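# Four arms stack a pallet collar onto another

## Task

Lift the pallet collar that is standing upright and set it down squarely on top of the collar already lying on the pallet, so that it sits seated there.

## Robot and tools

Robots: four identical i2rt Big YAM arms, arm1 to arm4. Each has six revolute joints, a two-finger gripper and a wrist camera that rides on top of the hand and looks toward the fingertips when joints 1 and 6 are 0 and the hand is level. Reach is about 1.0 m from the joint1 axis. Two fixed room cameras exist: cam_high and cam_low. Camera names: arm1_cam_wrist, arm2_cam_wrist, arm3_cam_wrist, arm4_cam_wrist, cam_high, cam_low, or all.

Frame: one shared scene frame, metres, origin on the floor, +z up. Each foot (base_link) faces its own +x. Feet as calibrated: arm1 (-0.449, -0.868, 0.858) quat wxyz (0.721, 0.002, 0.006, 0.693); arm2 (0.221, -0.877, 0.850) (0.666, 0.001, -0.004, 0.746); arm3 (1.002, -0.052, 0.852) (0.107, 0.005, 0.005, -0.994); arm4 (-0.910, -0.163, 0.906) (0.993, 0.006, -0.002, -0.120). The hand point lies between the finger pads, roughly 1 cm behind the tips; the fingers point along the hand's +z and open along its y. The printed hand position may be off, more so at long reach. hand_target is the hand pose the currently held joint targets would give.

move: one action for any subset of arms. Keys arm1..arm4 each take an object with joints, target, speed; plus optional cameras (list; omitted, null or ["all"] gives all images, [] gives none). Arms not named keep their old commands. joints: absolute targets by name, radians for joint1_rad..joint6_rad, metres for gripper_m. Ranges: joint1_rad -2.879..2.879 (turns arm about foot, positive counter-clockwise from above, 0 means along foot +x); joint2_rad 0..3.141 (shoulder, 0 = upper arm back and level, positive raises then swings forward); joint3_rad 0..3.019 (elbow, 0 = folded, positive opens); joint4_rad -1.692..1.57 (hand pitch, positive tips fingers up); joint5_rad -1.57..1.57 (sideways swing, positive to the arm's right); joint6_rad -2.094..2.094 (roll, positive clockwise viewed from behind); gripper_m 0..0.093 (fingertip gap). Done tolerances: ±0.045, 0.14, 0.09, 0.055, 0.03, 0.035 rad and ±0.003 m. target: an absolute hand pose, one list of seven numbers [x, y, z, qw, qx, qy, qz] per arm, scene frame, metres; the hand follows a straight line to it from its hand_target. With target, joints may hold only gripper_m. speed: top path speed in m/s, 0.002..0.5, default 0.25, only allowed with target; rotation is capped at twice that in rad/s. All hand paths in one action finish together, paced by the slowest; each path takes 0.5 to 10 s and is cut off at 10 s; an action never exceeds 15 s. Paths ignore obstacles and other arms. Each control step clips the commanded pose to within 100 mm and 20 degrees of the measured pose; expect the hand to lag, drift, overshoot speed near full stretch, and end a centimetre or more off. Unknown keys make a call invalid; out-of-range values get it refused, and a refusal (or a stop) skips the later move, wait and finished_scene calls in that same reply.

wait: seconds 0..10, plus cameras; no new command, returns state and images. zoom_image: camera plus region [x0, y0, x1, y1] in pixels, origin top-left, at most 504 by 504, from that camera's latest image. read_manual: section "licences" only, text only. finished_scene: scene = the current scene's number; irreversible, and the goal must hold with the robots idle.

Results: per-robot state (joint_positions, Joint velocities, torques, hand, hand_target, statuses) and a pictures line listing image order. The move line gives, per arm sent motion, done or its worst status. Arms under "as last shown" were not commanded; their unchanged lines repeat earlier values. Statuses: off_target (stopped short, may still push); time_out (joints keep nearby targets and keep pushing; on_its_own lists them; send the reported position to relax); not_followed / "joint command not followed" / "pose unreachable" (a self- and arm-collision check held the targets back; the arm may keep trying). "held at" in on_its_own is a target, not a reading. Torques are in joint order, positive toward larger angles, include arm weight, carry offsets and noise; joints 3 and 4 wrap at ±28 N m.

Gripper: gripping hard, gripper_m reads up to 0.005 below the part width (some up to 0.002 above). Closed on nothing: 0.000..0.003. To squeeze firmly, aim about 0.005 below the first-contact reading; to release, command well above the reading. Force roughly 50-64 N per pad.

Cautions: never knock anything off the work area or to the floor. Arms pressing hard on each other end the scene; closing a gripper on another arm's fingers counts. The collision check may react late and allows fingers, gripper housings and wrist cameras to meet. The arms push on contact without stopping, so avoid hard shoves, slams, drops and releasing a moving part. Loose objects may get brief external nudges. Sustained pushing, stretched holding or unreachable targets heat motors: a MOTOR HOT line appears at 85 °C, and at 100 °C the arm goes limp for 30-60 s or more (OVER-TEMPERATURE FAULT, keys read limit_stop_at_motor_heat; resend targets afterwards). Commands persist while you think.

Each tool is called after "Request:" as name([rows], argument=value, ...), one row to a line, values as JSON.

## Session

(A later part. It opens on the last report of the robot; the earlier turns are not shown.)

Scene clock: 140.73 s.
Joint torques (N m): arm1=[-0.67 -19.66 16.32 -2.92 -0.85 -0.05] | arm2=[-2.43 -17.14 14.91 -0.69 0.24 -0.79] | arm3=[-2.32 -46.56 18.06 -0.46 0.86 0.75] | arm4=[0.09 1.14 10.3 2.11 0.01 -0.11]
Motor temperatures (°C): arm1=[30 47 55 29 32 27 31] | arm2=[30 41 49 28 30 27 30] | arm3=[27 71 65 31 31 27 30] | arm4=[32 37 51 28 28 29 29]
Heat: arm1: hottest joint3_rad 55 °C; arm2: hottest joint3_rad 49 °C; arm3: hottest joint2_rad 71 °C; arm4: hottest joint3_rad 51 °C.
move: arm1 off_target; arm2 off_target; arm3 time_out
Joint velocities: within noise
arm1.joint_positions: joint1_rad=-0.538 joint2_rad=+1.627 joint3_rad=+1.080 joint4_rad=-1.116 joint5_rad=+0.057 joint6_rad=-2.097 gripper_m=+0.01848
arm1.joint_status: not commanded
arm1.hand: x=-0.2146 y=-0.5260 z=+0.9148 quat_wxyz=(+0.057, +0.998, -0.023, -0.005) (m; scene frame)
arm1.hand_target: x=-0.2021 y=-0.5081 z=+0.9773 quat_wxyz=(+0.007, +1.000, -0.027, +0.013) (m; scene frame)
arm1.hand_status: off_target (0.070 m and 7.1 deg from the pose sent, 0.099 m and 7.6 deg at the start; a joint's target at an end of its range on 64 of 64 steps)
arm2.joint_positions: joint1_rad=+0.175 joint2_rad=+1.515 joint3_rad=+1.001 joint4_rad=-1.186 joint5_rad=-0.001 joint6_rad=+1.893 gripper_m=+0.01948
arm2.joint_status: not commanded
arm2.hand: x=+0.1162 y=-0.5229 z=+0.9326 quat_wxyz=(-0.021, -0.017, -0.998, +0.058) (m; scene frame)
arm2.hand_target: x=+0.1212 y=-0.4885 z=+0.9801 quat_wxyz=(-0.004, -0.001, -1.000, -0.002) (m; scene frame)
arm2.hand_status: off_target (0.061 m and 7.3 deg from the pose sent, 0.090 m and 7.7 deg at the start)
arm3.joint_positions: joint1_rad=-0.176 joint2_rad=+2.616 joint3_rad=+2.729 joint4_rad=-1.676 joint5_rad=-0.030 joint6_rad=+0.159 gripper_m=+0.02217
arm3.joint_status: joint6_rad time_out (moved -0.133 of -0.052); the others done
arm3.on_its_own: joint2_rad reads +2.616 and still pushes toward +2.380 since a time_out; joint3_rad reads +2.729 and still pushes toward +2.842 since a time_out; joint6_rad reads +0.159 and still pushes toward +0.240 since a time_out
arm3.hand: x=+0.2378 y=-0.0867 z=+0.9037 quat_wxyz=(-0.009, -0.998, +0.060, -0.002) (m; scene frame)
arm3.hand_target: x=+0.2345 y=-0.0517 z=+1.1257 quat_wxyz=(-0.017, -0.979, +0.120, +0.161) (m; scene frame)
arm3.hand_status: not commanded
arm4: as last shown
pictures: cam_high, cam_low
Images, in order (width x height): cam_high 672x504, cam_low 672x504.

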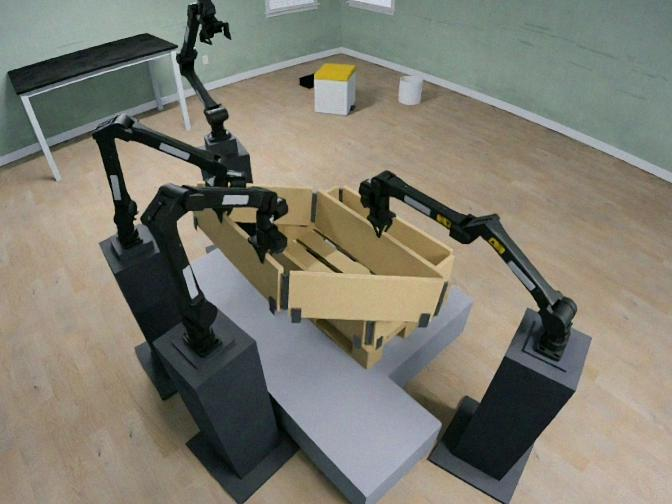

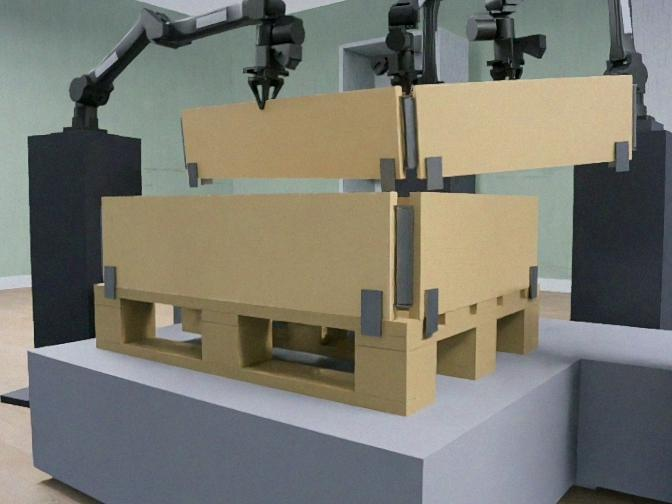

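Request:
move(arm1={"target":[-0.185,-0.497,0.98,0,1,0.0,0],"speed":0.06}, arm2={"target":[0.135,-0.475,0.98,0,-0.0,1,0],"speed":0.06}, arm3={"joints":{"joint1_rad":-0.29,"joint2_rad":2.48}}, arm4={"target":[-0.15,-0.05,1.08,0,0,1,0],"speed":0.35,"joints":{"gripper_m":0.065}})

Scene clock: 149.33 s.
Joint torques (N m): arm1=[-0.67 -20.54 16.4 -3.15 -0.96 -0.04] | arm2=[-2.26 -16.09 16.21 -0.65 0.2 -0.91] | arm3=[-5.54 -39.88 18.03 -0.69 1.26 0.83] | arm4=[1.44 -25.41 15.02 0.2 -0.03 -0.05]
Motor temperatures (°C): arm1=[30 47 56 29 32 27 31] | arm2=[30 41 50 28 30 27 30] | arm3=[27 78 67 31 31 27 30] | arm4=[32 38 51 28 28 29 29]
Heat: arm1: hottest joint3_rad 56 °C; arm2: hottest joint3_rad 50 °C; arm3: hottest joint2_rad 78 °C; arm4: hottest joint3_rad 51 °C.
move: arm1 off_target; arm2 off_target; arm3 time_out; arm4 off_target
Joint velocities: within noise
arm1.joint_positions: joint1_rad=-0.553 joint2_rad=+1.666 joint3_rad=+1.122 joint4_rad=-1.114 joint5_rad=+0.066 joint6_rad=-2.097 gripper_m=+0.01851
arm1.joint_status: not commanded
arm1.hand: x=-0.1990 y=-0.5169 z=+0.9116 quat_wxyz=(+0.057, +0.998, -0.031, -0.001) (m; scene frame)
arm1.hand_target: x=-0.1871 y=-0.4998 z=+0.9769 quat_wxyz=(+0.008, +0.999, -0.035, +0.015) (m; scene frame)
arm1.hand_status: off_target (0.073 m and 7.5 deg from the pose sent, 0.077 m and 7.1 deg at the start; a joint's target at an end of its range on 95 of 95 steps)
arm2.joint_positions: joint1_rad=+0.132 joint2_rad=+1.516 joint3_rad=+1.001 joint4_rad=-1.191 joint5_rad=+0.000 joint6_rad=+1.865 gripper_m=+0.01948
arm2.joint_status: not commanded
arm2.hand: x=+0.1322 y=-0.5198 z=+0.9326 quat_wxyz=(-0.020, -0.025, -0.998, +0.061) (m; scene frame)
arm2.hand_target: x=+0.1362 y=-0.4796 z=+0.9807 quat_wxyz=(-0.004, -0.001, -1.000, -0.002) (m; scene frame)
arm2.hand_status: off_target (0.065 m and 7.9 deg from the pose sent, 0.070 m and 7.3 deg at the start)
arm3.joint_positions: joint1_rad=-0.205 joint2_rad=+2.637 joint3_rad=+2.729 joint4_rad=-1.670 joint5_rad=-0.040 joint6_rad=+0.151 gripper_m=+0.02216
arm3.joint_status: joint1_rad time_out (moved -0.029 of -0.114); joint2_rad time_out (moved +0.021 of -0.136)
arm3.on_its_own: joint1_rad reads -0.205 and still pushes toward -0.290 since a time_out; joint2_rad reads +2.637 and still pushes toward +2.480 since a time_out; joint3_rad reads +2.729 and still pushes toward +2.842 since a time_out; joint5_rad reads -0.040 and still pushes toward -0.006 since a time_out; joint6_rad reads +0.151 and still pushes toward +0.240 since a time_out
arm3.hand: x=+0.2375 y=-0.0662 z=+0.8884 quat_wxyz=(-0.014, -0.997, +0.071, -0.009) (m; scene frame)
arm3.hand_target: x=+0.2260 y=+0.0034 z=+1.0512 quat_wxyz=(-0.007, -0.981, +0.155, +0.113) (m; scene frame)
arm3.hand_status: not commanded
arm4.joint_positions: joint1_rad=+0.384 joint2_rad=+2.482 joint3_rad=+2.689 joint4_rad=-1.677 joint5_rad=+0.011 joint6_rad=+0.136 gripper_m=+0.06508
arm4.joint_status: all done
arm4.hand: x=-0.1572 y=-0.0580 z=+1.0554 quat_wxyz=(-0.054, +0.004, -0.999, -0.008) (m; scene frame)
arm4.hand_target: x=-0.1528 y=-0.0488 z=+1.0809 quat_wxyz=(-0.078, +0.006, -0.997, -0.013) (m; scene frame)
arm4.hand_status: off_target (0.027 m and 6.3 deg from the pose sent, 0.696 m and 62.2 deg at the start; a joint's target at an end of its range on 27 of 95 steps)
pictures: arm1_cam_wrist, arm2_cam_wrist, arm3_cam_wrist, arm4_cam_wrist, cam_high, cam_low
Images, in order (width x height): arm1_cam_wrist 672x504, arm2_cam_wrist 672x504, arm3_cam_wrist 672x504, arm4_cam_wrist 672x504, cam_high 672x504, cam_low 672x504.

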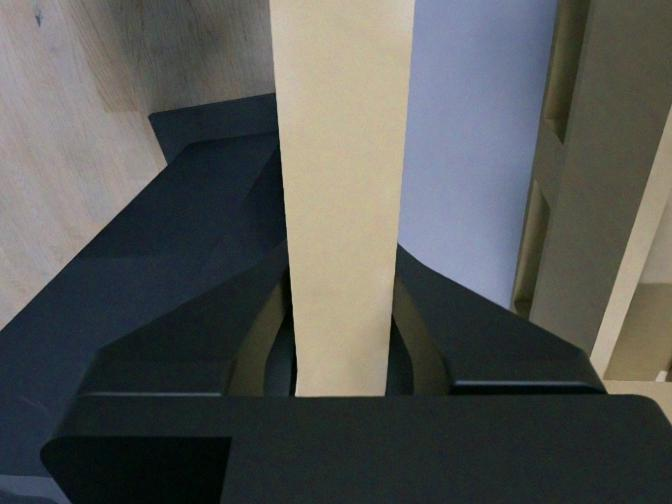

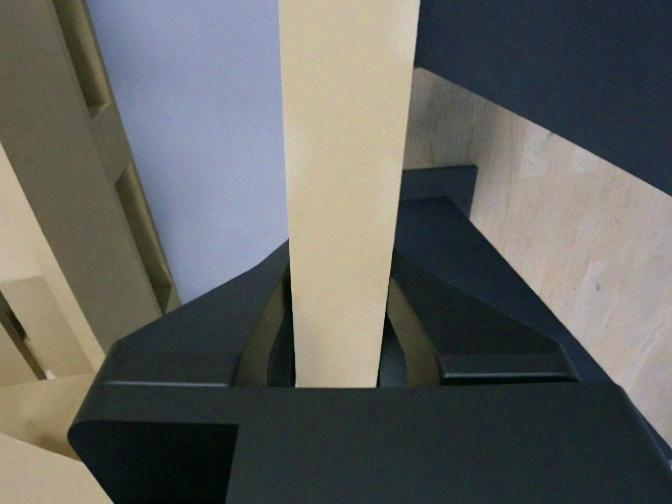

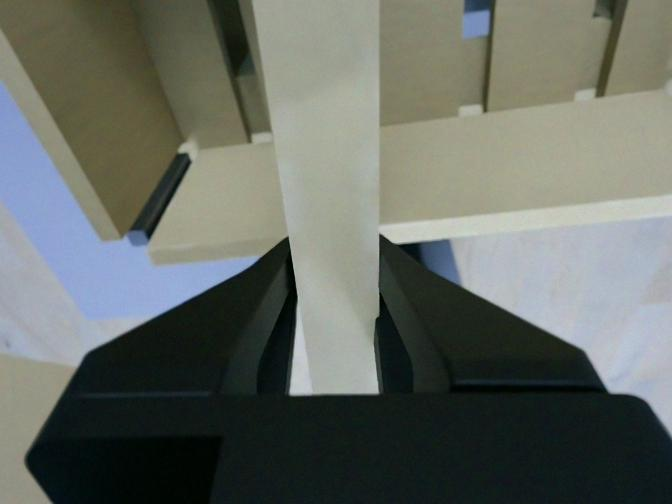

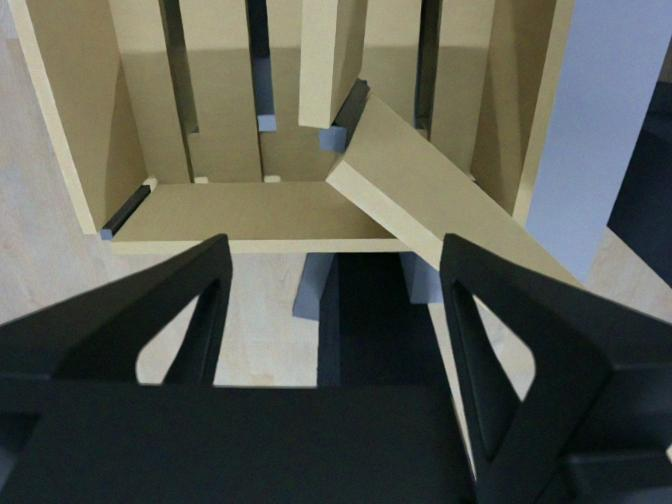

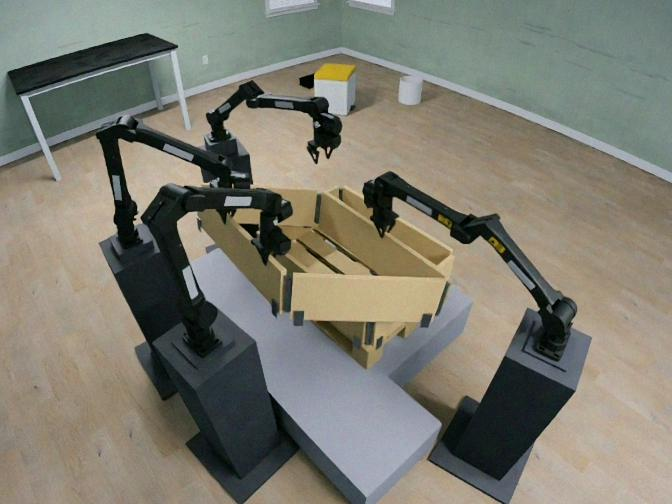

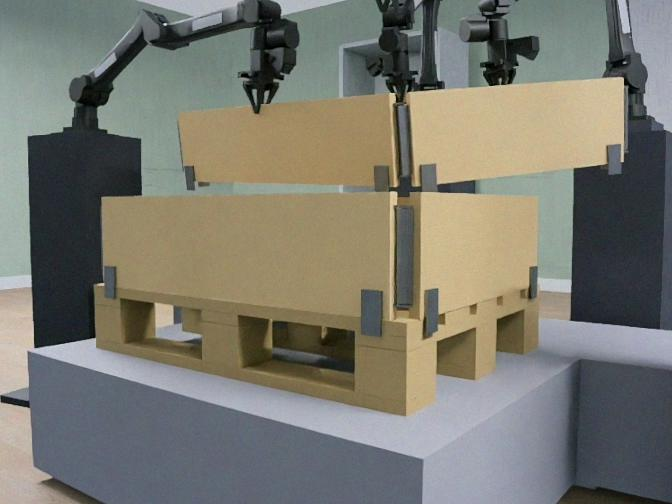

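Request:
move(arm3={"joints":{"joint2_rad":2.53,"joint1_rad":-0.23,"joint3_rad":2.8,"joint6_rad":0.18}}, arm4={"target":[-0.06,-0.055,0.98,0,0.07,0.998,0],"speed":0.25}, cameras=["arm4_cam_wrist","cam_low"])

Scene clock: 159.73 s.
Joint torques (N m): arm1=[-0.56 -21.71 16.28 -3.15 -1.21 -0.05] | arm2=[-2.14 -17.55 16.1 -0.54 0.32 -0.86] | arm3=[-1.61 -38.18 14.65 -0.73 1.38 0.43] | arm4=[-0.56 -28.57 14.99 1.57 -0.01 0]
Motor temperatures (°C): arm1=[30 46 56 29 32 27 31] | arm2=[30 40 52 28 30 27 30] | arm3=[27 73 69 31 32 27 30] | arm4=[32 40 52 28 28 29 29]
Heat: arm1: hottest joint3_rad 56 °C; arm2: hottest joint3_rad 52 °C; arm3: hottest joint2_rad 73 °C; arm4: hottest joint3_rad 52 °C.
move: arm3 time_out; arm4 off_target
Joint velocities: within noise
arm1.joint_positions: joint1_rad=-0.554 joint2_rad=+1.680 joint3_rad=+1.122 joint4_rad=-1.116 joint5_rad=+0.074 joint6_rad=-2.097 gripper_m=+0.01864
arm1.joint_status: not commanded
arm1.hand: x=-0.1982 y=-0.5193 z=+0.9060 quat_wxyz=(+0.066, +0.997, -0.031, -0.002) (m; scene frame)
arm1.hand_target: x=-0.1872 y=-0.4999 z=+0.9769 quat_wxyz=(+0.008, +0.999, -0.035, +0.016) (m; scene frame)
arm1.hand_status: not commanded
arm2.joint_positions: joint1_rad=+0.131 joint2_rad=+1.531 joint3_rad=+1.001 joint4_rad=-1.195 joint5_rad=-0.003 joint6_rad=+1.861 gripper_m=+0.01948
arm2.joint_status: not commanded
arm2.hand: x=+0.1327 y=-0.5216 z=+0.9273 quat_wxyz=(-0.021, -0.023, -0.997, +0.071) (m; scene frame)
arm2.hand_target: x=+0.1362 y=-0.4799 z=+0.9808 quat_wxyz=(-0.004, -0.001, -1.000, -0.002) (m; scene frame)
arm2.hand_status: not commanded
arm3.joint_positions: joint1_rad=-0.196 joint2_rad=+2.666 joint3_rad=+2.729 joint4_rad=-1.669 joint5_rad=-0.045 joint6_rad=+0.131 gripper_m=+0.02217
arm3.joint_status: joint6_rad time_out (moved -0.020 of +0.029); the others done
arm3.on_its_own: joint5_rad reads -0.045 and still pushes toward -0.006 since a time_out; joint6_rad reads +0.131 and still pushes toward +0.180 since a time_out
arm3.hand: x=+0.2403 y=-0.0737 z=+0.8669 quat_wxyz=(-0.016, -0.998, +0.057, -0.023) (m; scene frame)
arm3.hand_target: x=+0.2268 y=-0.0427 z=+0.9957 quat_wxyz=(-0.004, -0.993, +0.097, +0.068) (m; scene frame)
arm3.hand_status: not commanded
arm4.joint_positions: joint1_rad=+0.382 joint2_rad=+2.747 joint3_rad=+2.874 joint4_rad=-1.449 joint5_rad=+0.013 joint6_rad=+0.251 gripper_m=+0.06508
arm4.joint_status: not commanded
arm4.hand: x=-0.0812 y=-0.0475 z=+0.9363 quat_wxyz=(-0.126, -0.055, -0.990, -0.024) (m; scene frame)
arm4.hand_target: x=-0.0647 y=-0.0554 z=+0.9797 quat_wxyz=(-0.172, -0.067, -0.982, -0.034) (m; scene frame)
arm4.hand_status: off_target (0.049 m and 14.8 deg from the pose sent, 0.123 m and 10.5 deg at the start; a joint's target at an end of its range on 52 of 56 steps)
pictures: arm4_cam_wrist, cam_low
Images, in order (width x height): arm4_cam_wrist 672x504, cam_low 672x504.

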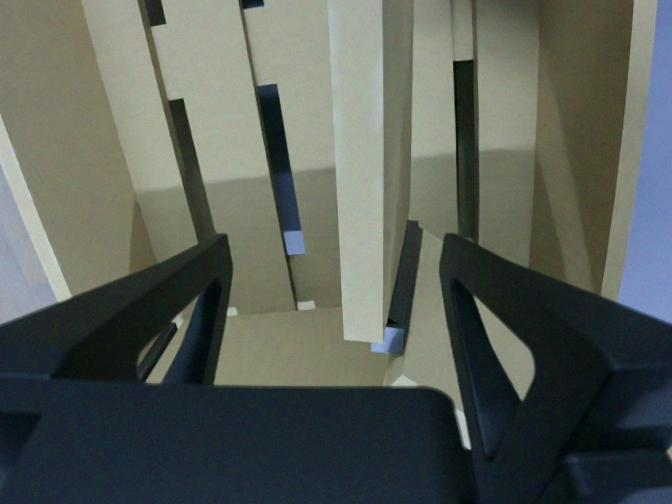

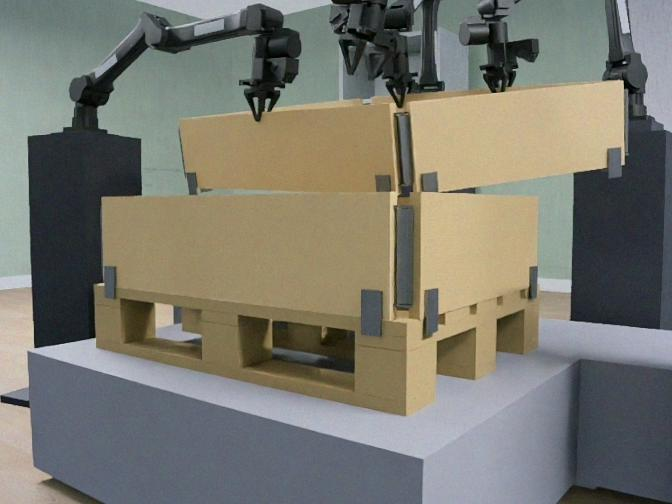

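Request:
move(arm3={"joints":{"joint2_rad":2.48}}, arm4={"target":[-0.10,-0.068,0.905,0,0.06,0.998,0],"speed":0.25}, cameras=["arm4_cam_wrist","cam_low"])

Scene clock: 165.83 s.
Joint torques (N m): arm1=[-0.5 -21.71 16.27 -3.15 -1.22 -0.05] | arm2=[-2.08 -17.55 16.1 -0.54 0.33 -0.86] | arm3=[-1.55 -42.4 14.67 -0.73 1.38 0.43] | arm4=[-0.5 -27.22 14.72 0.2 0.01 -0.19]
Motor temperatures (°C): arm1=[30 46 57 29 33 27 31] | arm2=[30 39 53 28 29 27 30] | arm3=[27 72 69 31 32 27 30] | arm4=[32 43 53 28 28 29 29]
Heat: arm1: hottest joint3_rad 57 °C; arm2: hottest joint3_rad 53 °C; arm3: hottest joint2_rad 72 °C; arm4: hottest joint3_rad 53 °C.
move: arm3 time_out; arm4 off_target
Joint velocities: within noise
arm1, arm2: as last shown
arm3.joint_positions: joint1_rad=-0.196 joint2_rad=+2.666 joint3_rad=+2.729 joint4_rad=-1.669 joint5_rad=-0.045 joint6_rad=+0.131 gripper_m=+0.02217
arm3.joint_status: joint2_rad time_out (moved +0.000 of -0.186)
arm3.on_its_own: joint2_rad reads +2.666 and still pushes toward +2.480 since a time_out; joint5_rad reads -0.045 and still pushes toward -0.006 since a time_out; joint6_rad reads +0.131 and still pushes toward +0.180 since a time_out
arm3.hand: x=+0.2403 y=-0.0737 z=+0.8669 quat_wxyz=(-0.016, -0.998, +0.057, -0.023) (m; scene frame)
arm3.hand_target: x=+0.2284 y=-0.0431 z=+1.0336 quat_wxyz=(-0.006, -0.991, +0.097, +0.093) (m; scene frame)
arm3.hand_status: not commanded
arm4.joint_positions: joint1_rad=+0.370 joint2_rad=+2.814 joint3_rad=+2.874 joint4_rad=-1.547 joint5_rad=+0.011 joint6_rad=+0.252 gripper_m=+0.06508
arm4.joint_status: not commanded
arm4.hand: x=-0.1122 y=-0.0610 z=+0.8783 quat_wxyz=(-0.045, -0.062, -0.997, -0.009) (m; scene frame)
arm4.hand_target: x=-0.1021 y=-0.0685 z=+0.9053 quat_wxyz=(-0.069, -0.062, -0.996, -0.013) (m; scene frame)
arm4.hand_status: off_target (0.030 m and 5.3 deg from the pose sent, 0.042 m and 14.7 deg at the start; a joint's target at an end of its range on 58 of 61 steps)
pictures: arm4_cam_wrist, cam_low
Images, in order (width x height): arm4_cam_wrist 672x504, cam_low 672x504.

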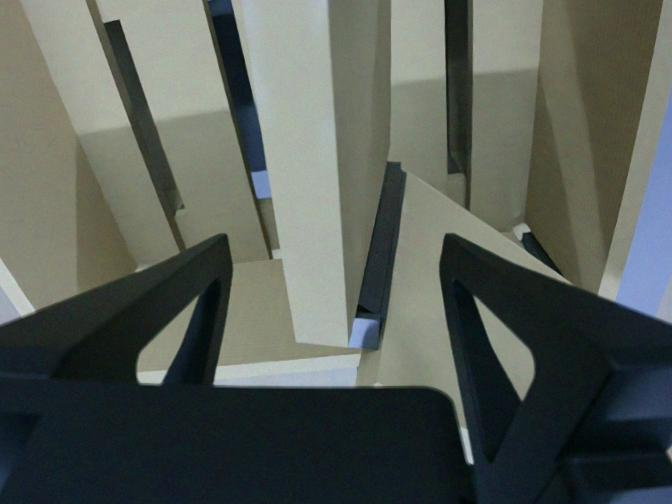

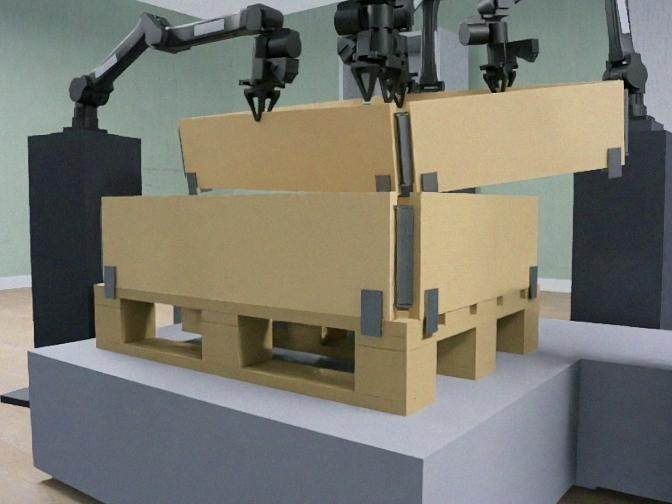

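Request:
move(arm4={"target":[-0.09,-0.060,0.88,0,0.03,1,0],"speed":0.15}, cameras=["arm4_cam_wrist"])

Request:
move(arm4={"target":[-0.09,-0.060,0.835,0,0.03,1,0],"speed":0.15}, cameras=["arm4_cam_wrist","cam_low"])

Scene clock: 173.00 s.
Joint torques (N m): arm1=[-0.5 -21.71 16.28 -3.17 -1.21 -0.05] | arm2=[-2.14 -17.55 16.1 -0.54 0.32 -0.86] | arm3=[-1.49 -42.34 14.67 -0.72 1.37 0.43] | arm4=[0.21 -26.46 14.71 1.24 0.02 -0.22]
Motor temperatures (°C): arm1=[30 46 57 29 33 27 32] | arm2=[30 38 53 28 29 27 30] | arm3=[27 71 69 31 33 27 30] | arm4=[32 43 54 28 28 29 29]
Heat: arm1: hottest joint3_rad 57 °C; arm2: hottest joint3_rad 53 °C; arm3: hottest joint2_rad 71 °C; arm4: hottest joint3_rad 54 °C.
move: arm4 off_target
Joint velocities: within noise
arm1, arm2, arm3: as last shown
arm3.on_its_own: joint2_rad reads +2.666 and still pushes toward +2.480 since a time_out; joint5_rad reads -0.045 and still pushes toward -0.006 since a time_out; joint6_rad reads +0.131 and still pushes toward +0.180 since a time_out
arm4.joint_positions: joint1_rad=+0.370 joint2_rad=+2.839 joint3_rad=+2.874 joint4_rad=-1.515 joint5_rad=+0.011 joint6_rad=+0.205 gripper_m=+0.06508
arm4.joint_status: not commanded
arm4.hand: x=-0.1085 y=-0.0603 z=+0.8596 quat_wxyz=(-0.049, -0.038, -0.998, -0.008) (m; scene frame)
arm4.hand_target: x=-0.0930 y=-0.0604 z=+0.8803 quat_wxyz=(-0.082, -0.033, -0.996, -0.014) (m; scene frame)
arm4.hand_status: off_target (0.028 m and 5.7 deg from the pose sent, 0.022 m and 6.4 deg at the start; a joint's target at an end of its range on 35 of 37 steps)
pictures: arm4_cam_wrist
Images, in order (width x height): arm4_cam_wrist 672x504.

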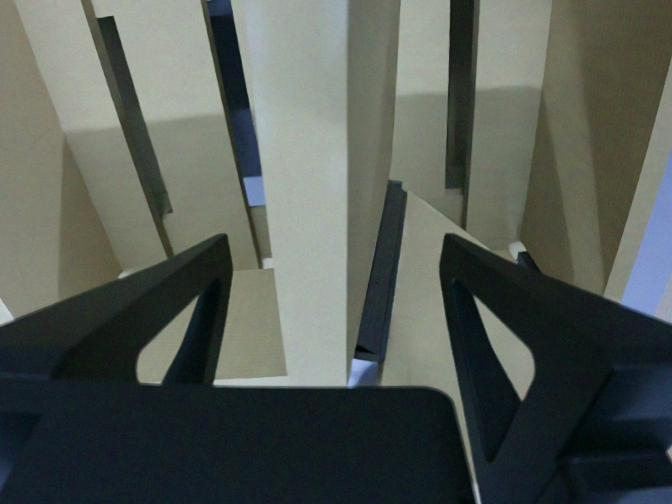

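Scene clock: 174.20 s.
Joint torques (N m): arm1=[-0.5 -21.71 16.28 -3.17 -1.21 -0.05] | arm2=[-2.14 -17.55 16.1 -0.54 0.32 -0.86] | arm3=[-1.61 -42.4 14.65 -0.75 1.38 0.43] | arm4=[0.21 -27.46 14.68 1.18 0.06 -0.21]
Motor temperatures (°C): arm1=[30 46 57 29 33 27 32] | arm2=[30 38 54 28 29 27 30] | arm3=[27 71 69 31 33 27 30] | arm4=[32 43 54 28 28 29 29]
Heat: arm1: hottest joint3_rad 57 °C; arm2: hottest joint3_rad 54 °C; arm3: hottest joint2_rad 71 °C; arm4: hottest joint3_rad 54 °C.
move: arm4 off_target
Joint velocities: within noise
arm1, arm2, arm3: as last shown
arm3.on_its_own: joint2_rad reads +2.666 and still pushes toward +2.480 since a time_out; joint5_rad reads -0.045 and still pushes toward -0.006 since a time_out; joint6_rad reads +0.131 and still pushes toward +0.180 since a time_out
arm4.joint_positions: joint1_rad=+0.370 joint2_rad=+2.904 joint3_rad=+2.874 joint4_rad=-1.472 joint5_rad=+0.011 joint6_rad=+0.199 gripper_m=+0.06508
arm4.joint_status: not commanded
arm4.hand: x=-0.1111 y=-0.0600 z=+0.8098 quat_wxyz=(-0.038, -0.035, -0.999, -0.006) (m; scene frame)
arm4.hand_target: x=-0.0930 y=-0.0604 z=+0.8359 quat_wxyz=(-0.075, -0.031, -0.997, -0.012) (m; scene frame)
arm4.hand_status: off_target (0.033 m and 4.5 deg from the pose sent, 0.031 m and 5.7 deg at the start; a joint's target at an end of its range on 34 of 36 steps)
pictures: arm4_cam_wrist, cam_low
Images, in order (width x height): arm4_cam_wrist 672x504, cam_low 672x504.

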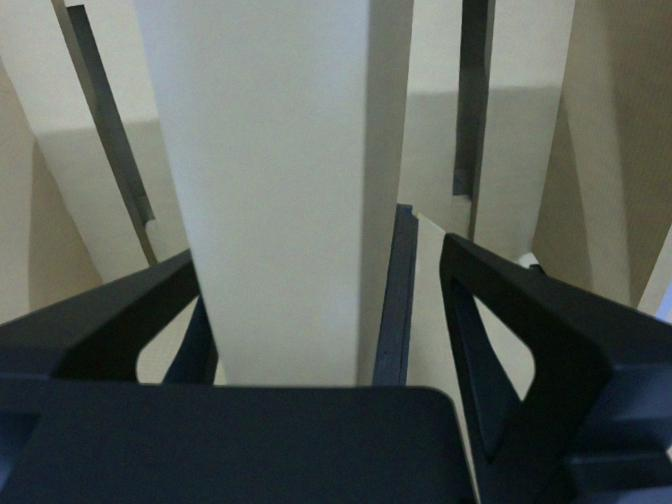

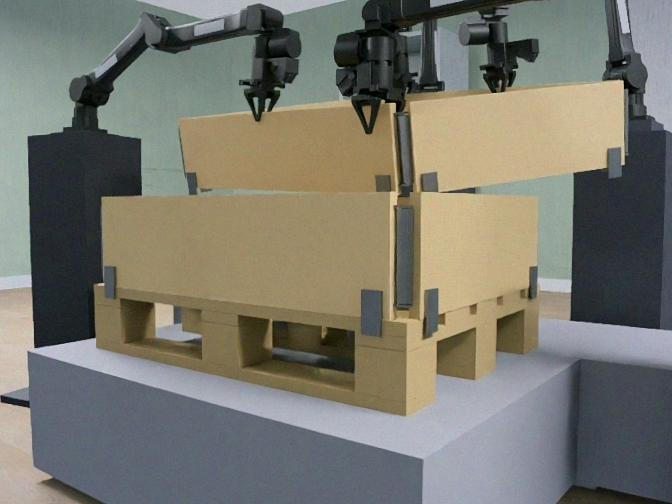

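Request:
move(arm4={"joints":{"gripper_m":0.035}}, cameras=[])

Request:
move(arm4={"joints":{"gripper_m":0.010}}, cameras=["arm4_cam_wrist","cam_low"])

Scene clock: 178.17 s.
Joint torques (N m): arm1=[-0.5 -21.71 16.28 -3.15 -1.21 -0.05] | arm2=[-2.14 -17.55 16.09 -0.55 0.32 -0.86] | arm3=[-1.61 -42.4 14.69 -0.73 1.39 0.43] | arm4=[0.32 -27.05 14.65 1.18 0.05 -0.22]
Motor temperatures (°C): arm1=[30 46 57 29 34 27 32] | arm2=[30 38 54 28 29 27 31] | arm3=[27 71 69 31 33 27 30] | arm4=[32 42 54 28 28 29 29]
Heat: arm1: hottest joint3_rad 57 °C; arm2: hottest joint3_rad 54 °C; arm3: hottest joint2_rad 71 °C; arm4: hottest joint3_rad 54 °C.
move: arm4 done
Joint velocities: within noise
arm1, arm2, arm3: as last shown
arm3.on_its_own: joint2_rad reads +2.666 and still pushes toward +2.480 since a time_out; joint5_rad reads -0.045 and still pushes toward -0.006 since a time_out; joint6_rad reads +0.131 and still pushes toward +0.180 since a time_out
arm4.joint_positions: joint1_rad=+0.370 joint2_rad=+2.904 joint3_rad=+2.874 joint4_rad=-1.472 joint5_rad=+0.011 joint6_rad=+0.197 gripper_m=+0.03516
arm4.joint_status: all done
arm4.hand: x=-0.1111 y=-0.0600 z=+0.8098 quat_wxyz=(-0.038, -0.034, -0.999, -0.006) (m; scene frame)
arm4.hand_target: x=-0.0930 y=-0.0604 z=+0.8359 quat_wxyz=(-0.075, -0.030, -0.997, -0.012) (m; scene frame)
arm4.hand_status: not commanded
pictures: none
No camera images: "cameras" was empty.

Scene clock: 178.77 s.
Joint torques (N m): arm1=[-0.21 -21.95 16.25 -3.03 -1.24 -0.05] | arm2=[-2.02 -17.67 16.09 -0.58 0.34 -0.84] | arm3=[-1.73 -42.29 14.64 -0.7 1.4 0.43] | arm4=[0.03 -26.81 14.69 1.25 -1.59 -0.2]
Motor temperatures (°C): arm1=[30 46 57 29 34 27 32] | arm2=[30 38 54 28 29 27 31] | arm3=[27 72 69 31 33 27 30] | arm4=[32 42 54 28 28 29 29]
Heat: arm1: hottest joint3_rad 57 °C; arm2: hottest joint3_rad 54 °C; arm3: hottest joint2_rad 72 °C; arm4: hottest joint3_rad 54 °C.
move: arm4 off_target
Joint velocities: within noise
arm1.joint_positions: joint1_rad=-0.556 joint2_rad=+1.683 joint3_rad=+1.122 joint4_rad=-1.119 joint5_rad=+0.074 joint6_rad=-2.097 gripper_m=+0.01864
arm1.joint_status: not commanded
arm1.hand: x=-0.1981 y=-0.5205 z=+0.9052 quat_wxyz=(+0.068, +0.997, -0.032, -0.003) (m; scene frame)
arm1.hand_target: x=-0.1873 y=-0.5000 z=+0.9770 quat_wxyz=(+0.008, +0.999, -0.035, +0.015) (m; scene frame)
arm1.hand_status: not commanded
arm2.joint_positions: joint1_rad=+0.130 joint2_rad=+1.533 joint3_rad=+1.001 joint4_rad=-1.195 joint5_rad=-0.004 joint6_rad=+1.858 gripper_m=+0.01948
arm2.joint_status: not commanded
arm2.hand: x=+0.1327 y=-0.5217 z=+0.9267 quat_wxyz=(-0.020, -0.022, -0.997, +0.072) (m; scene frame)
arm2.hand_target: x=+0.1360 y=-0.4799 z=+0.9808 quat_wxyz=(-0.004, -0.001, -1.000, -0.001) (m; scene frame)
arm2.hand_status: not commanded
arm3.joint_positions: joint1_rad=-0.195 joint2_rad=+2.664 joint3_rad=+2.729 joint4_rad=-1.670 joint5_rad=-0.043 joint6_rad=+0.131 gripper_m=+0.02217
arm3.joint_status: not commanded
arm3.on_its_own: joint2_rad reads +2.664 and still pushes toward +2.480 since a time_out; joint5_rad reads -0.043 and still pushes toward -0.006 since a time_out; joint6_rad reads +0.131 and still pushes toward +0.180 since a time_out
arm3.hand: x=+0.2404 y=-0.0746 z=+0.8686 quat_wxyz=(-0.015, -0.998, +0.056, -0.023) (m; scene frame)
arm3.hand_target: x=+0.2288 y=-0.0429 z=+1.0335 quat_wxyz=(-0.005, -0.991, +0.097, +0.092) (m; scene frame)
arm3.hand_status: not commanded
arm4.joint_positions: joint1_rad=+0.370 joint2_rad=+2.904 joint3_rad=+2.874 joint4_rad=-1.473 joint5_rad=+0.066 joint6_rad=+0.197 gripper_m=+0.02306
arm4.joint_status: gripper_m off_target (ended at +0.02308, target +0.01000)
arm4.hand: x=-0.1103 y=-0.0695 z=+0.8100 quat_wxyz=(-0.042, -0.035, -0.998, +0.021) (m; scene frame)
arm4.hand_target: x=-0.0929 y=-0.0624 z=+0.8359 quat_wxyz=(-0.076, -0.031, -0.997, -0.006) (m; scene frame)
arm4.hand_status: not commanded
pictures: arm4_cam_wrist, cam_low
Images, in order (width x height): arm4_cam_wrist 672x504, cam_low 672x504.

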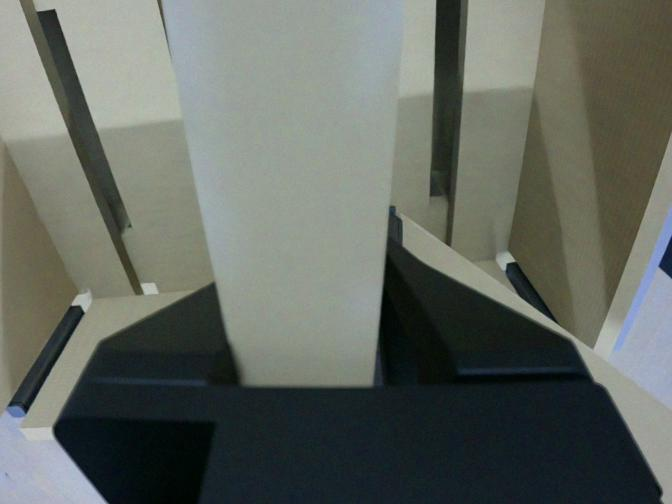

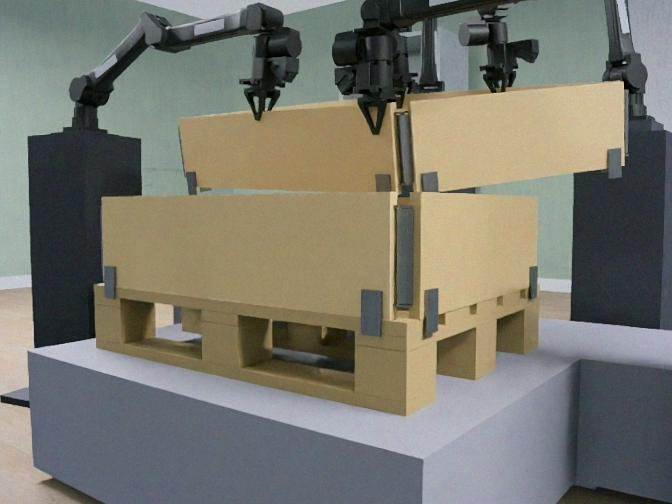

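Request:
move(arm1={"target":[-0.187,-0.495,1.005,0,1,-0.03,0],"speed":0.06}, arm2={"joints":{"joint2_rad":1.38}}, arm4={"joints":{"joint2_rad":2.62,"joint4_rad":-1.6}}, cameras=["cam_high","cam_low"])

Request:
zoom_image(camera="cam_low", region=[90, 80, 490, 340])

Scene clock: 186.40 s.
Joint torques (N m): arm1=[-0.32 -18.67 17.74 -2.52 -0.72 -0.04] | arm2=[-2.08 -19.49 16.53 -0.76 0.86 -0.73] | arm3=[-1.38 -35.6 14.76 -0.16 0.43 0.48] | arm4=[-0.09 -38.65 15.08 0.42 -0.75 -0.2]
Motor temperatures (°C): arm1=[30 48 58 29 34 27 32] | arm2=[30 39 55 28 29 27 31] | arm3=[27 76 69 31 33 27 30] | arm4=[32 43 55 28 30 29 29]
Heat: arm1: hottest joint3_rad 58 °C; arm2: hottest joint3_rad 55 °C; arm3: hottest joint2_rad 76 °C; arm4: hottest joint3_rad 55 °C.
move: arm1 off_target; arm2 done; arm4 time_out
Joint velocities: within noise
arm1.joint_positions: joint1_rad=-0.561 joint2_rad=+1.623 joint3_rad=+1.157 joint4_rad=-1.200 joint5_rad=+0.032 joint6_rad=-2.097 gripper_m=+0.01864
arm1.joint_status: not commanded
arm1.hand: x=-0.2025 y=-0.5185 z=+0.9418 quat_wxyz=(+0.052, +0.998, -0.036, -0.017) (m; scene frame)
arm1.hand_target: x=-0.1894 y=-0.4986 z=+1.0033 quat_wxyz=(+0.001, +0.999, -0.037, +0.004) (m; scene frame)
arm1.hand_status: off_target (0.069 m and 6.3 deg from the pose sent, 0.104 m and 7.8 deg at the start; a joint's target at an end of its range on 66 of 66 steps)
arm2.joint_positions: joint1_rad=+0.130 joint2_rad=+1.469 joint3_rad=+1.001 joint4_rad=-1.184 joint5_rad=-0.017 joint6_rad=+1.845 gripper_m=+0.01948
arm2.joint_status: all done
arm2.hand: x=+0.1293 y=-0.5170 z=+0.9488 quat_wxyz=(-0.004, -0.016, -0.999, +0.038) (m; scene frame)
arm2.hand_target: x=+0.1360 y=-0.4812 z=+1.0163 quat_wxyz=(+0.006, -0.001, -0.999, -0.047) (m; scene frame)
arm2.hand_status: not commanded
arm3.joint_positions: joint1_rad=-0.198 joint2_rad=+2.590 joint3_rad=+2.729 joint4_rad=-1.684 joint5_rad=-0.017 joint6_rad=+0.125 gripper_m=+0.02167
arm3.joint_status: not commanded
arm3.on_its_own: joint6_rad reads +0.125 and still pushes toward +0.180 since a time_out
arm3.hand: x=+0.2374 y=-0.0681 z=+0.9231 quat_wxyz=(-0.004, -0.998, +0.054, +0.008) (m; scene frame)
arm3.hand_target: x=+0.2289 y=-0.0429 z=+1.0337 quat_wxyz=(-0.005, -0.991, +0.096, +0.092) (m; scene frame)
arm3.hand_status: not commanded
arm4.joint_positions: joint1_rad=+0.373 joint2_rad=+2.782 joint3_rad=+2.869 joint4_rad=-1.594 joint5_rad=+0.043 joint6_rad=+0.195 gripper_m=+0.01959
arm4.joint_status: joint2_rad time_out (moved -0.122 of -0.284); the others done
arm4.on_its_own: joint2_rad reads +2.782 and still pushes toward +2.620 since a time_out; joint5_rad reads +0.043 and still pushes toward +0.011 since a time_out; gripper_m moved -0.00346 toward your old target +0.01000
arm4.hand: x=-0.1197 y=-0.0650 z=+0.9005 quat_wxyz=(-0.038, -0.032, -0.999, +0.010) (m; scene frame)
arm4.hand_target: x=-0.1011 y=-0.0659 z=+1.0525 quat_wxyz=(-0.142, -0.031, -0.989, -0.017) (m; scene frame)
arm4.hand_status: not commanded
pictures: cam_high, cam_low
Images, in order (width x height): cam_high 672x504, cam_low 672x504.

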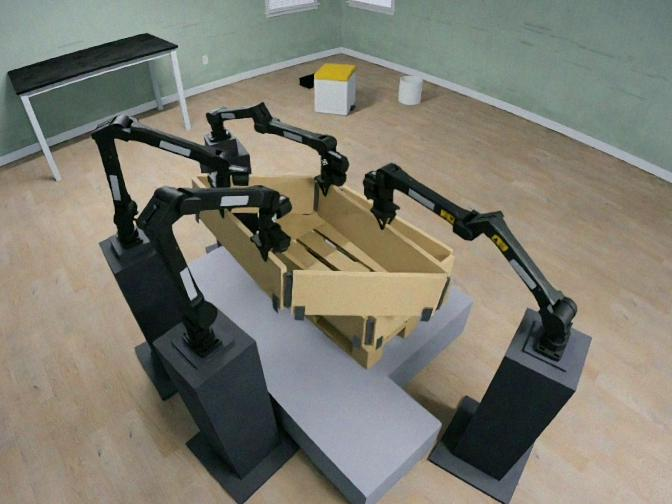

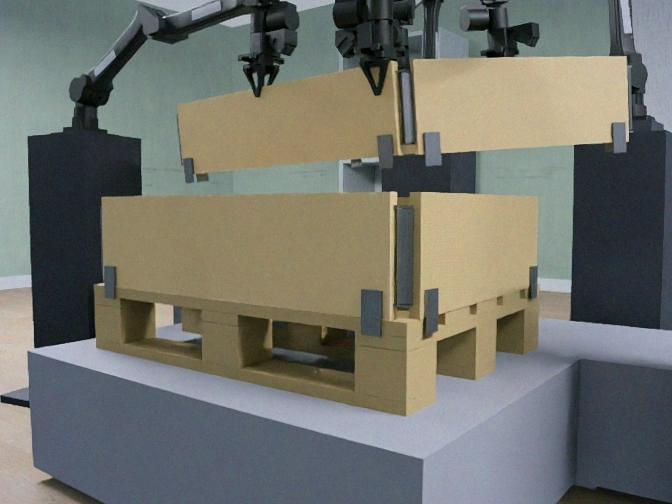

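Scaled by 1.260 from the camera's 672x504 image, which has a finer 960x720 frame.

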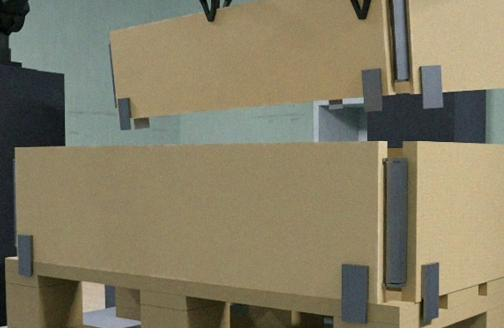

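Request:
move(arm3={"joints":{"joint2_rad":2.57}}, cameras=[])

Request:
move(arm3={"joints":{"gripper_m":0.065}}, cameras=["cam_low","arm3_cam_wrist"])

Scene clock: 190.63 s.
Joint torques (N m): arm1=[-0.21 -18.73 17.57 -2.25 -0.72 -0.04] | arm2=[-2.08 -19.49 16.51 -0.77 0.96 -0.72] | arm3=[-1.38 -29.16 14.74 -0.31 0.55 0.48] | arm4=[-0.03 -38.65 15.83 0.39 -1.01 -0.2]
Motor temperatures (°C): arm1=[30 47 59 29 33 27 32] | arm2=[30 39 55 28 30 27 31] | arm3=[27 75 69 31 33 27 31] | arm4=[32 43 56 28 30 29 30]
Heat: arm1: hottest joint3_rad 59 °C; arm2: hottest joint3_rad 55 °C; arm3: hottest joint2_rad 75 °C; arm4: hottest joint3_rad 56 °C.
move: arm3 done
Joint velocities: within noise
arm1: as last shown
arm1.joint_positions: joint1_rad=-0.562 joint2_rad=+1.623 joint3_rad=+1.159 joint4_rad=-1.206 joint5_rad=+0.032 joint6_rad=-2.097 gripper_m=+0.01864
arm1.hand: x=-0.2028 y=-0.5192 z=+0.9426 quat_wxyz=(+0.054, +0.998, -0.036, -0.018) (m; scene frame)
arm2.joint_positions: joint1_rad=+0.130 joint2_rad=+1.469 joint3_rad=+1.001 joint4_rad=-1.184 joint5_rad=-0.018 joint6_rad=+1.845 gripper_m=+0.01948
arm2.joint_status: not commanded
arm2.hand: x=+0.1290 y=-0.5171 z=+0.9488 quat_wxyz=(-0.004, -0.016, -0.999, +0.038) (m; scene frame)
arm2.hand_target: x=+0.1361 y=-0.4812 z=+1.0163 quat_wxyz=(+0.006, -0.001, -0.999, -0.047) (m; scene frame)
arm2.hand_status: not commanded
arm3.joint_positions: joint1_rad=-0.198 joint2_rad=+2.605 joint3_rad=+2.729 joint4_rad=-1.678 joint5_rad=-0.020 joint6_rad=+0.125 gripper_m=+0.02167
arm3.joint_status: all done
arm3.on_its_own: joint6_rad reads +0.125 and still pushes toward +0.180 since a time_out
arm3.hand: x=+0.2368 y=-0.0685 z=+0.9118 quat_wxyz=(-0.005, -0.999, +0.054, +0.003) (m; scene frame)
arm3.hand_target: x=+0.2271 y=-0.0421 z=+0.9658 quat_wxyz=(-0.001, -0.994, +0.097, +0.048) (m; scene frame)
arm3.hand_status: not commanded
arm4.joint_positions: joint1_rad=+0.373 joint2_rad=+2.782 joint3_rad=+2.861 joint4_rad=-1.591 joint5_rad=+0.051 joint6_rad=+0.195 gripper_m=+0.01959
arm4.joint_status: not commanded
arm4.on_its_own: joint2_rad reads +2.782 and still pushes toward +2.620 since a time_out; joint5_rad reads +0.051 and still pushes toward +0.011 since a time_out
arm4.hand: x=-0.1205 y=-0.0664 z=+0.8972 quat_wxyz=(-0.036, -0.032, -0.999, +0.014) (m; scene frame)
arm4.hand_target: x=-0.1004 y=-0.0660 z=+1.0526 quat_wxyz=(-0.144, -0.031, -0.989, -0.017) (m; scene frame)
arm4.hand_status: not commanded
pictures: none
No camera images: "cameras" was empty.

Scene clock: 191.60 s.
Joint torques (N m): arm1=[-0.38 -18.61 17.09 -0.75 -0.73 -0.05] | arm2=[-2.37 -22.65 16.27 -0.84 1.69 -0.6] | arm3=[0.62 -26.4 12.3 0.12 0.05 0.09] | arm4=[-0.26 -39.94 17.92 0.55 -2.12 -0.15]
Motor temperatures (°C): arm1=[30 47 60 29 33 27 32] | arm2=[30 39 55 28 30 27 31] | arm3=[27 75 69 31 32 27 30] | arm4=[32 44 56 28 30 29 30]
Heat: arm1: hottest joint3_rad 60 °C; arm2: hottest joint3_rad 55 °C; arm3: hottest joint2_rad 75 °C; arm4: hottest joint3_rad 56 °C.
move: arm3 done
Joint velocities: within noise
arm1.joint_positions: joint1_rad=-0.564 joint2_rad=+1.623 joint3_rad=+1.163 joint4_rad=-1.241 joint5_rad=+0.032 joint6_rad=-2.097 gripper_m=+0.01896
arm1.joint_status: not commanded
arm1.hand: x=-0.2057 y=-0.5253 z=+0.9451 quat_wxyz=(+0.066, +0.997, -0.037, -0.027) (m; scene frame)
arm1.hand_target: x=-0.1895 y=-0.4986 z=+1.0033 quat_wxyz=(+0.001, +0.999, -0.037, +0.004) (m; scene frame)
arm1.hand_status: not commanded
arm2: as last shown
arm2.joint_positions: joint1_rad=+0.134 joint2_rad=+1.503 joint3_rad=+1.001 joint4_rad=-1.184 joint5_rad=-0.035 joint6_rad=+1.832 gripper_m=+0.01948
arm2.hand: x=+0.1252 y=-0.5194 z=+0.9369 quat_wxyz=(+0.000, -0.008, -0.998, +0.057) (m; scene frame)
arm3.joint_positions: joint1_rad=-0.224 joint2_rad=+2.576 joint3_rad=+2.760 joint4_rad=-1.701 joint5_rad=-0.007 joint6_rad=+0.164 gripper_m=+0.06496
arm3.joint_status: all done
arm3.on_its_own: joint6_rad moved +0.038 to your old target +0.180
arm3.hand: x=+0.2349 y=-0.0464 z=+0.9458 quat_wxyz=(+0.000, -0.996, +0.086, +0.023) (m; scene frame)
arm3.hand_target: x=+0.2300 y=-0.0420 z=+0.9655 quat_wxyz=(-0.001, -0.994, +0.097, +0.042) (m; scene frame)
arm3.hand_status: not commanded
arm4.joint_positions: joint1_rad=+0.373 joint2_rad=+2.800 joint3_rad=+2.836 joint4_rad=-1.602 joint5_rad=+0.082 joint6_rad=+0.183 gripper_m=+0.01980
arm4.joint_status: not commanded
arm4.on_its_own: joint2_rad reads +2.800 and still pushes toward +2.620 since a time_out; joint3_rad reads +2.836 and still pushes toward +2.929 since a time_out; joint5_rad reads +0.082 and still pushes toward +0.011 since a time_out
arm4.hand: x=-0.1307 y=-0.0725 z=+0.8741 quat_wxyz=(-0.012, -0.025, -0.999, +0.034) (m; scene frame)
arm4.hand_target: x=-0.1010 y=-0.0662 z=+1.0526 quat_wxyz=(-0.143, -0.028, -0.989, -0.016) (m; scene frame)
arm4.hand_status: not commanded
pictures: arm3_cam_wrist, cam_low
Images, in order (width x height): arm3_cam_wrist 672x504, cam_low 672x504.

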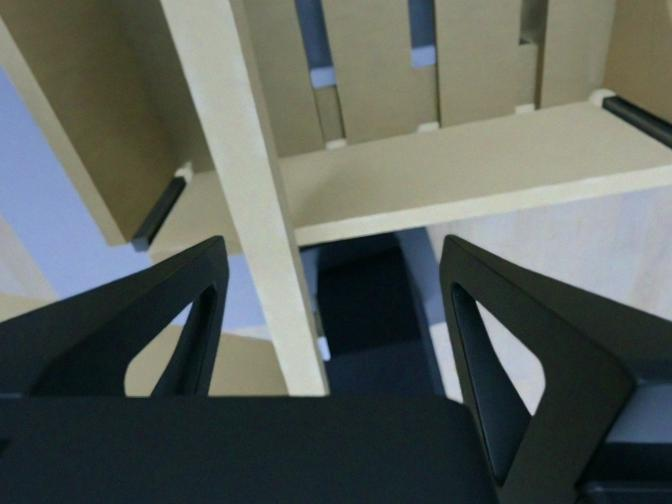

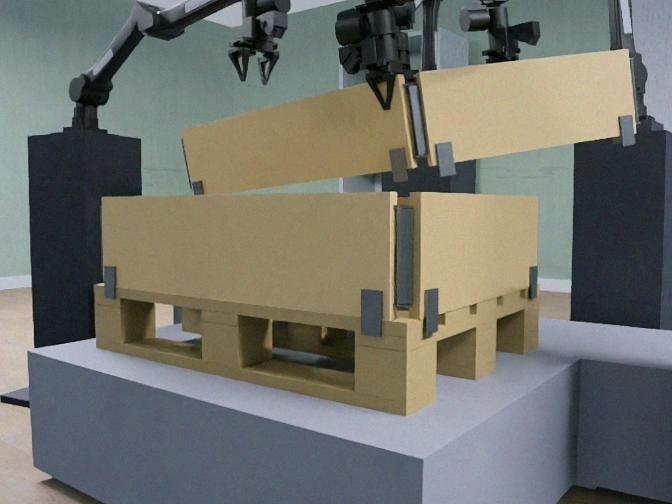

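Request:
move(arm3={"target":[0.40,-0.085,0.93,0,1,-0.01,0],"speed":0.25}, cameras=["cam_low","arm3_cam_wrist"])

Scene clock: 199.37 s.
Joint torques (N m): arm1=[-0.15 -18.61 17.09 -0.81 -0.73 -0.05] | arm2=[-2.37 -22.71 16.27 -0.83 1.69 -0.6] | arm3=[1.73 -20.37 8.49 0.59 -0.08 -0.21] | arm4=[-0.15 -39.94 17.89 0.53 -2.13 -0.14]
Motor temperatures (°C): arm1=[30 47 61 29 33 27 32] | arm2=[30 39 56 28 31 27 31] | arm3=[27 74 67 31 32 27 30] | arm4=[32 48 60 28 33 29 30]
Heat: arm1: hottest joint3_rad 61 °C; arm2: hottest joint3_rad 56 °C; arm3: hottest joint2_rad 74 °C; arm4: hottest joint3_rad 60 °C.
move: arm3 off_target
Joint velocities: within noise
arm1, arm2: as last shown
arm3.joint_positions: joint1_rad=-0.168 joint2_rad=+2.002 joint3_rad=+1.670 joint4_rad=-1.255 joint5_rad=-0.008 joint6_rad=+0.098 gripper_m=+0.06497
arm3.joint_status: not commanded
arm3.hand: x=+0.4034 y=-0.0816 z=+0.9221 quat_wxyz=(+0.002, -1.000, +0.026, -0.012) (m; scene frame)
arm3.hand_target: x=+0.4002 y=-0.0850 z=+0.9302 quat_wxyz=(+0.000, -1.000, +0.015, +0.000) (m; scene frame)
arm3.hand_status: off_target (0.009 m and 2.3 deg from the pose sent, 0.170 m and 9.1 deg at the start)
arm4.joint_positions: joint1_rad=+0.373 joint2_rad=+2.800 joint3_rad=+2.836 joint4_rad=-1.602 joint5_rad=+0.082 joint6_rad=+0.182 gripper_m=+0.01980
arm4.joint_status: not commanded
arm4.on_its_own: joint2_rad reads +2.800 and still pushes toward +2.620 since a time_out; joint3_rad reads +2.836 and still pushes toward +2.929 since a time_out; joint5_rad reads +0.082 and still pushes toward +0.011 since a time_out
arm4.hand: x=-0.1307 y=-0.0725 z=+0.8741 quat_wxyz=(-0.012, -0.024, -0.999, +0.034) (m; scene frame)
arm4.hand_target: x=-0.1010 y=-0.0662 z=+1.0526 quat_wxyz=(-0.143, -0.027, -0.989, -0.016) (m; scene frame)
arm4.hand_status: not commanded
pictures: arm3_cam_wrist, cam_low
Images, in order (width x height): arm3_cam_wrist 672x504, cam_low 672x504.

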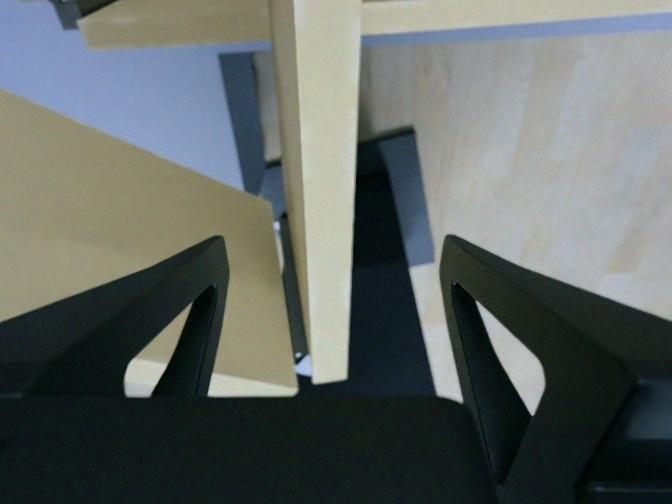

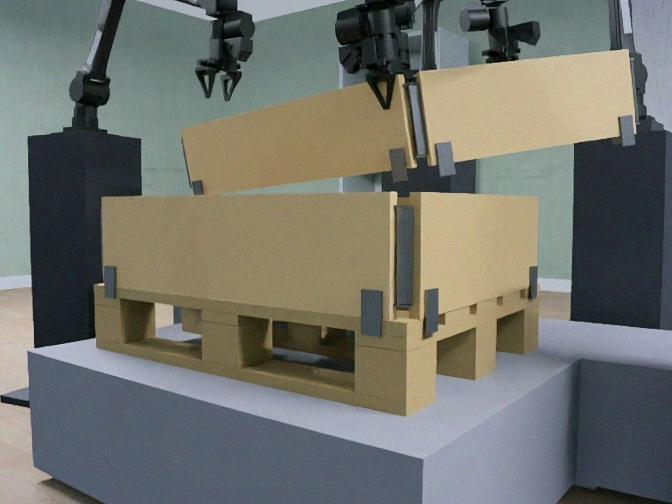

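Request:
move(arm3={"target":[0.395,-0.091,0.815,0,1,-0.012,0],"speed":0.15}, cameras=["cam_low","arm3_cam_wrist"])

Scene clock: 204.07 s.
Joint torques (N m): arm1=[-0.09 -18.61 17.1 -0.81 -0.74 -0.04] | arm2=[-2.32 -22.77 16.28 -0.83 1.69 -0.59] | arm3=[2.32 -18.84 8.27 0.68 -0.1 -0.18] | arm4=[-0.09 -39.94 17.87 0.58 -2.14 -0.16]
Motor temperatures (°C): arm1=[30 47 62 29 33 27 32] | arm2=[30 39 56 28 32 27 31] | arm3=[27 72 65 31 31 26 30] | arm4=[32 50 61 28 34 29 30]
Heat: arm1: hottest joint3_rad 62 °C; arm2: hottest joint3_rad 56 °C; arm3: hottest joint2_rad 72 °C; arm4: hottest joint3_rad 61 °C.
move: arm3 done
Joint velocities: within noise
arm1, arm2, arm4: as last shown
arm3.joint_positions: joint1_rad=-0.165 joint2_rad=+2.122 joint3_rad=+1.573 joint4_rad=-1.020 joint5_rad=-0.008 joint6_rad=+0.098 gripper_m=+0.06497
arm3.joint_status: not commanded
arm3.hand: x=+0.3990 y=-0.0826 z=+0.8187 quat_wxyz=(+0.001, -1.000, +0.024, -0.003) (m; scene frame)
arm3.hand_target: x=+0.3951 y=-0.0910 z=+0.8149 quat_wxyz=(+0.000, -1.000, +0.012, +0.000) (m; scene frame)
arm3.hand_status: done (0.010 m and 1.5 deg from the pose sent, 0.108 m and 2.1 deg at the start)
arm4.on_its_own: joint2_rad reads +2.800 and still pushes toward +2.620 since a time_out; joint3_rad reads +2.836 and still pushes toward +2.929 since a time_out; joint5_rad reads +0.082 and still pushes toward +0.011 since a time_out
pictures: arm3_cam_wrist, cam_low
Images, in order (width x height): arm3_cam_wrist 672x504, cam_low 672x504.

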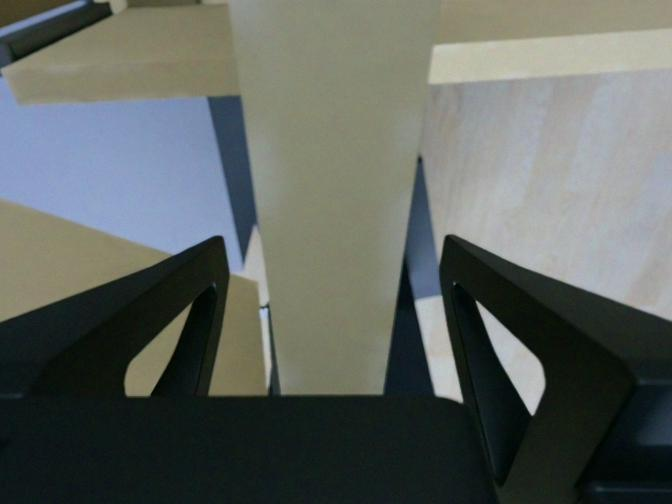

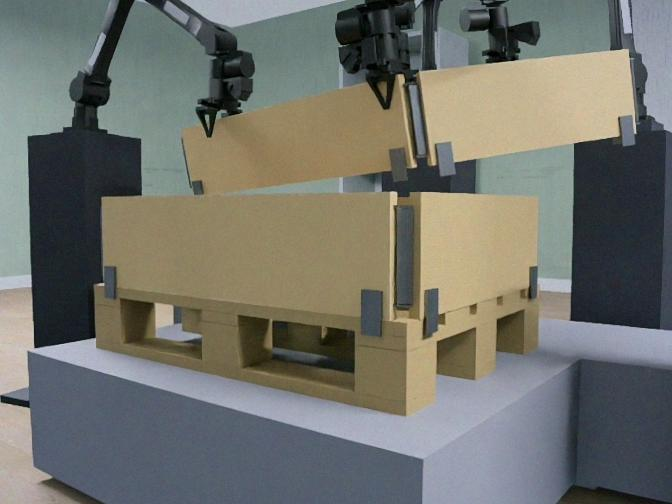

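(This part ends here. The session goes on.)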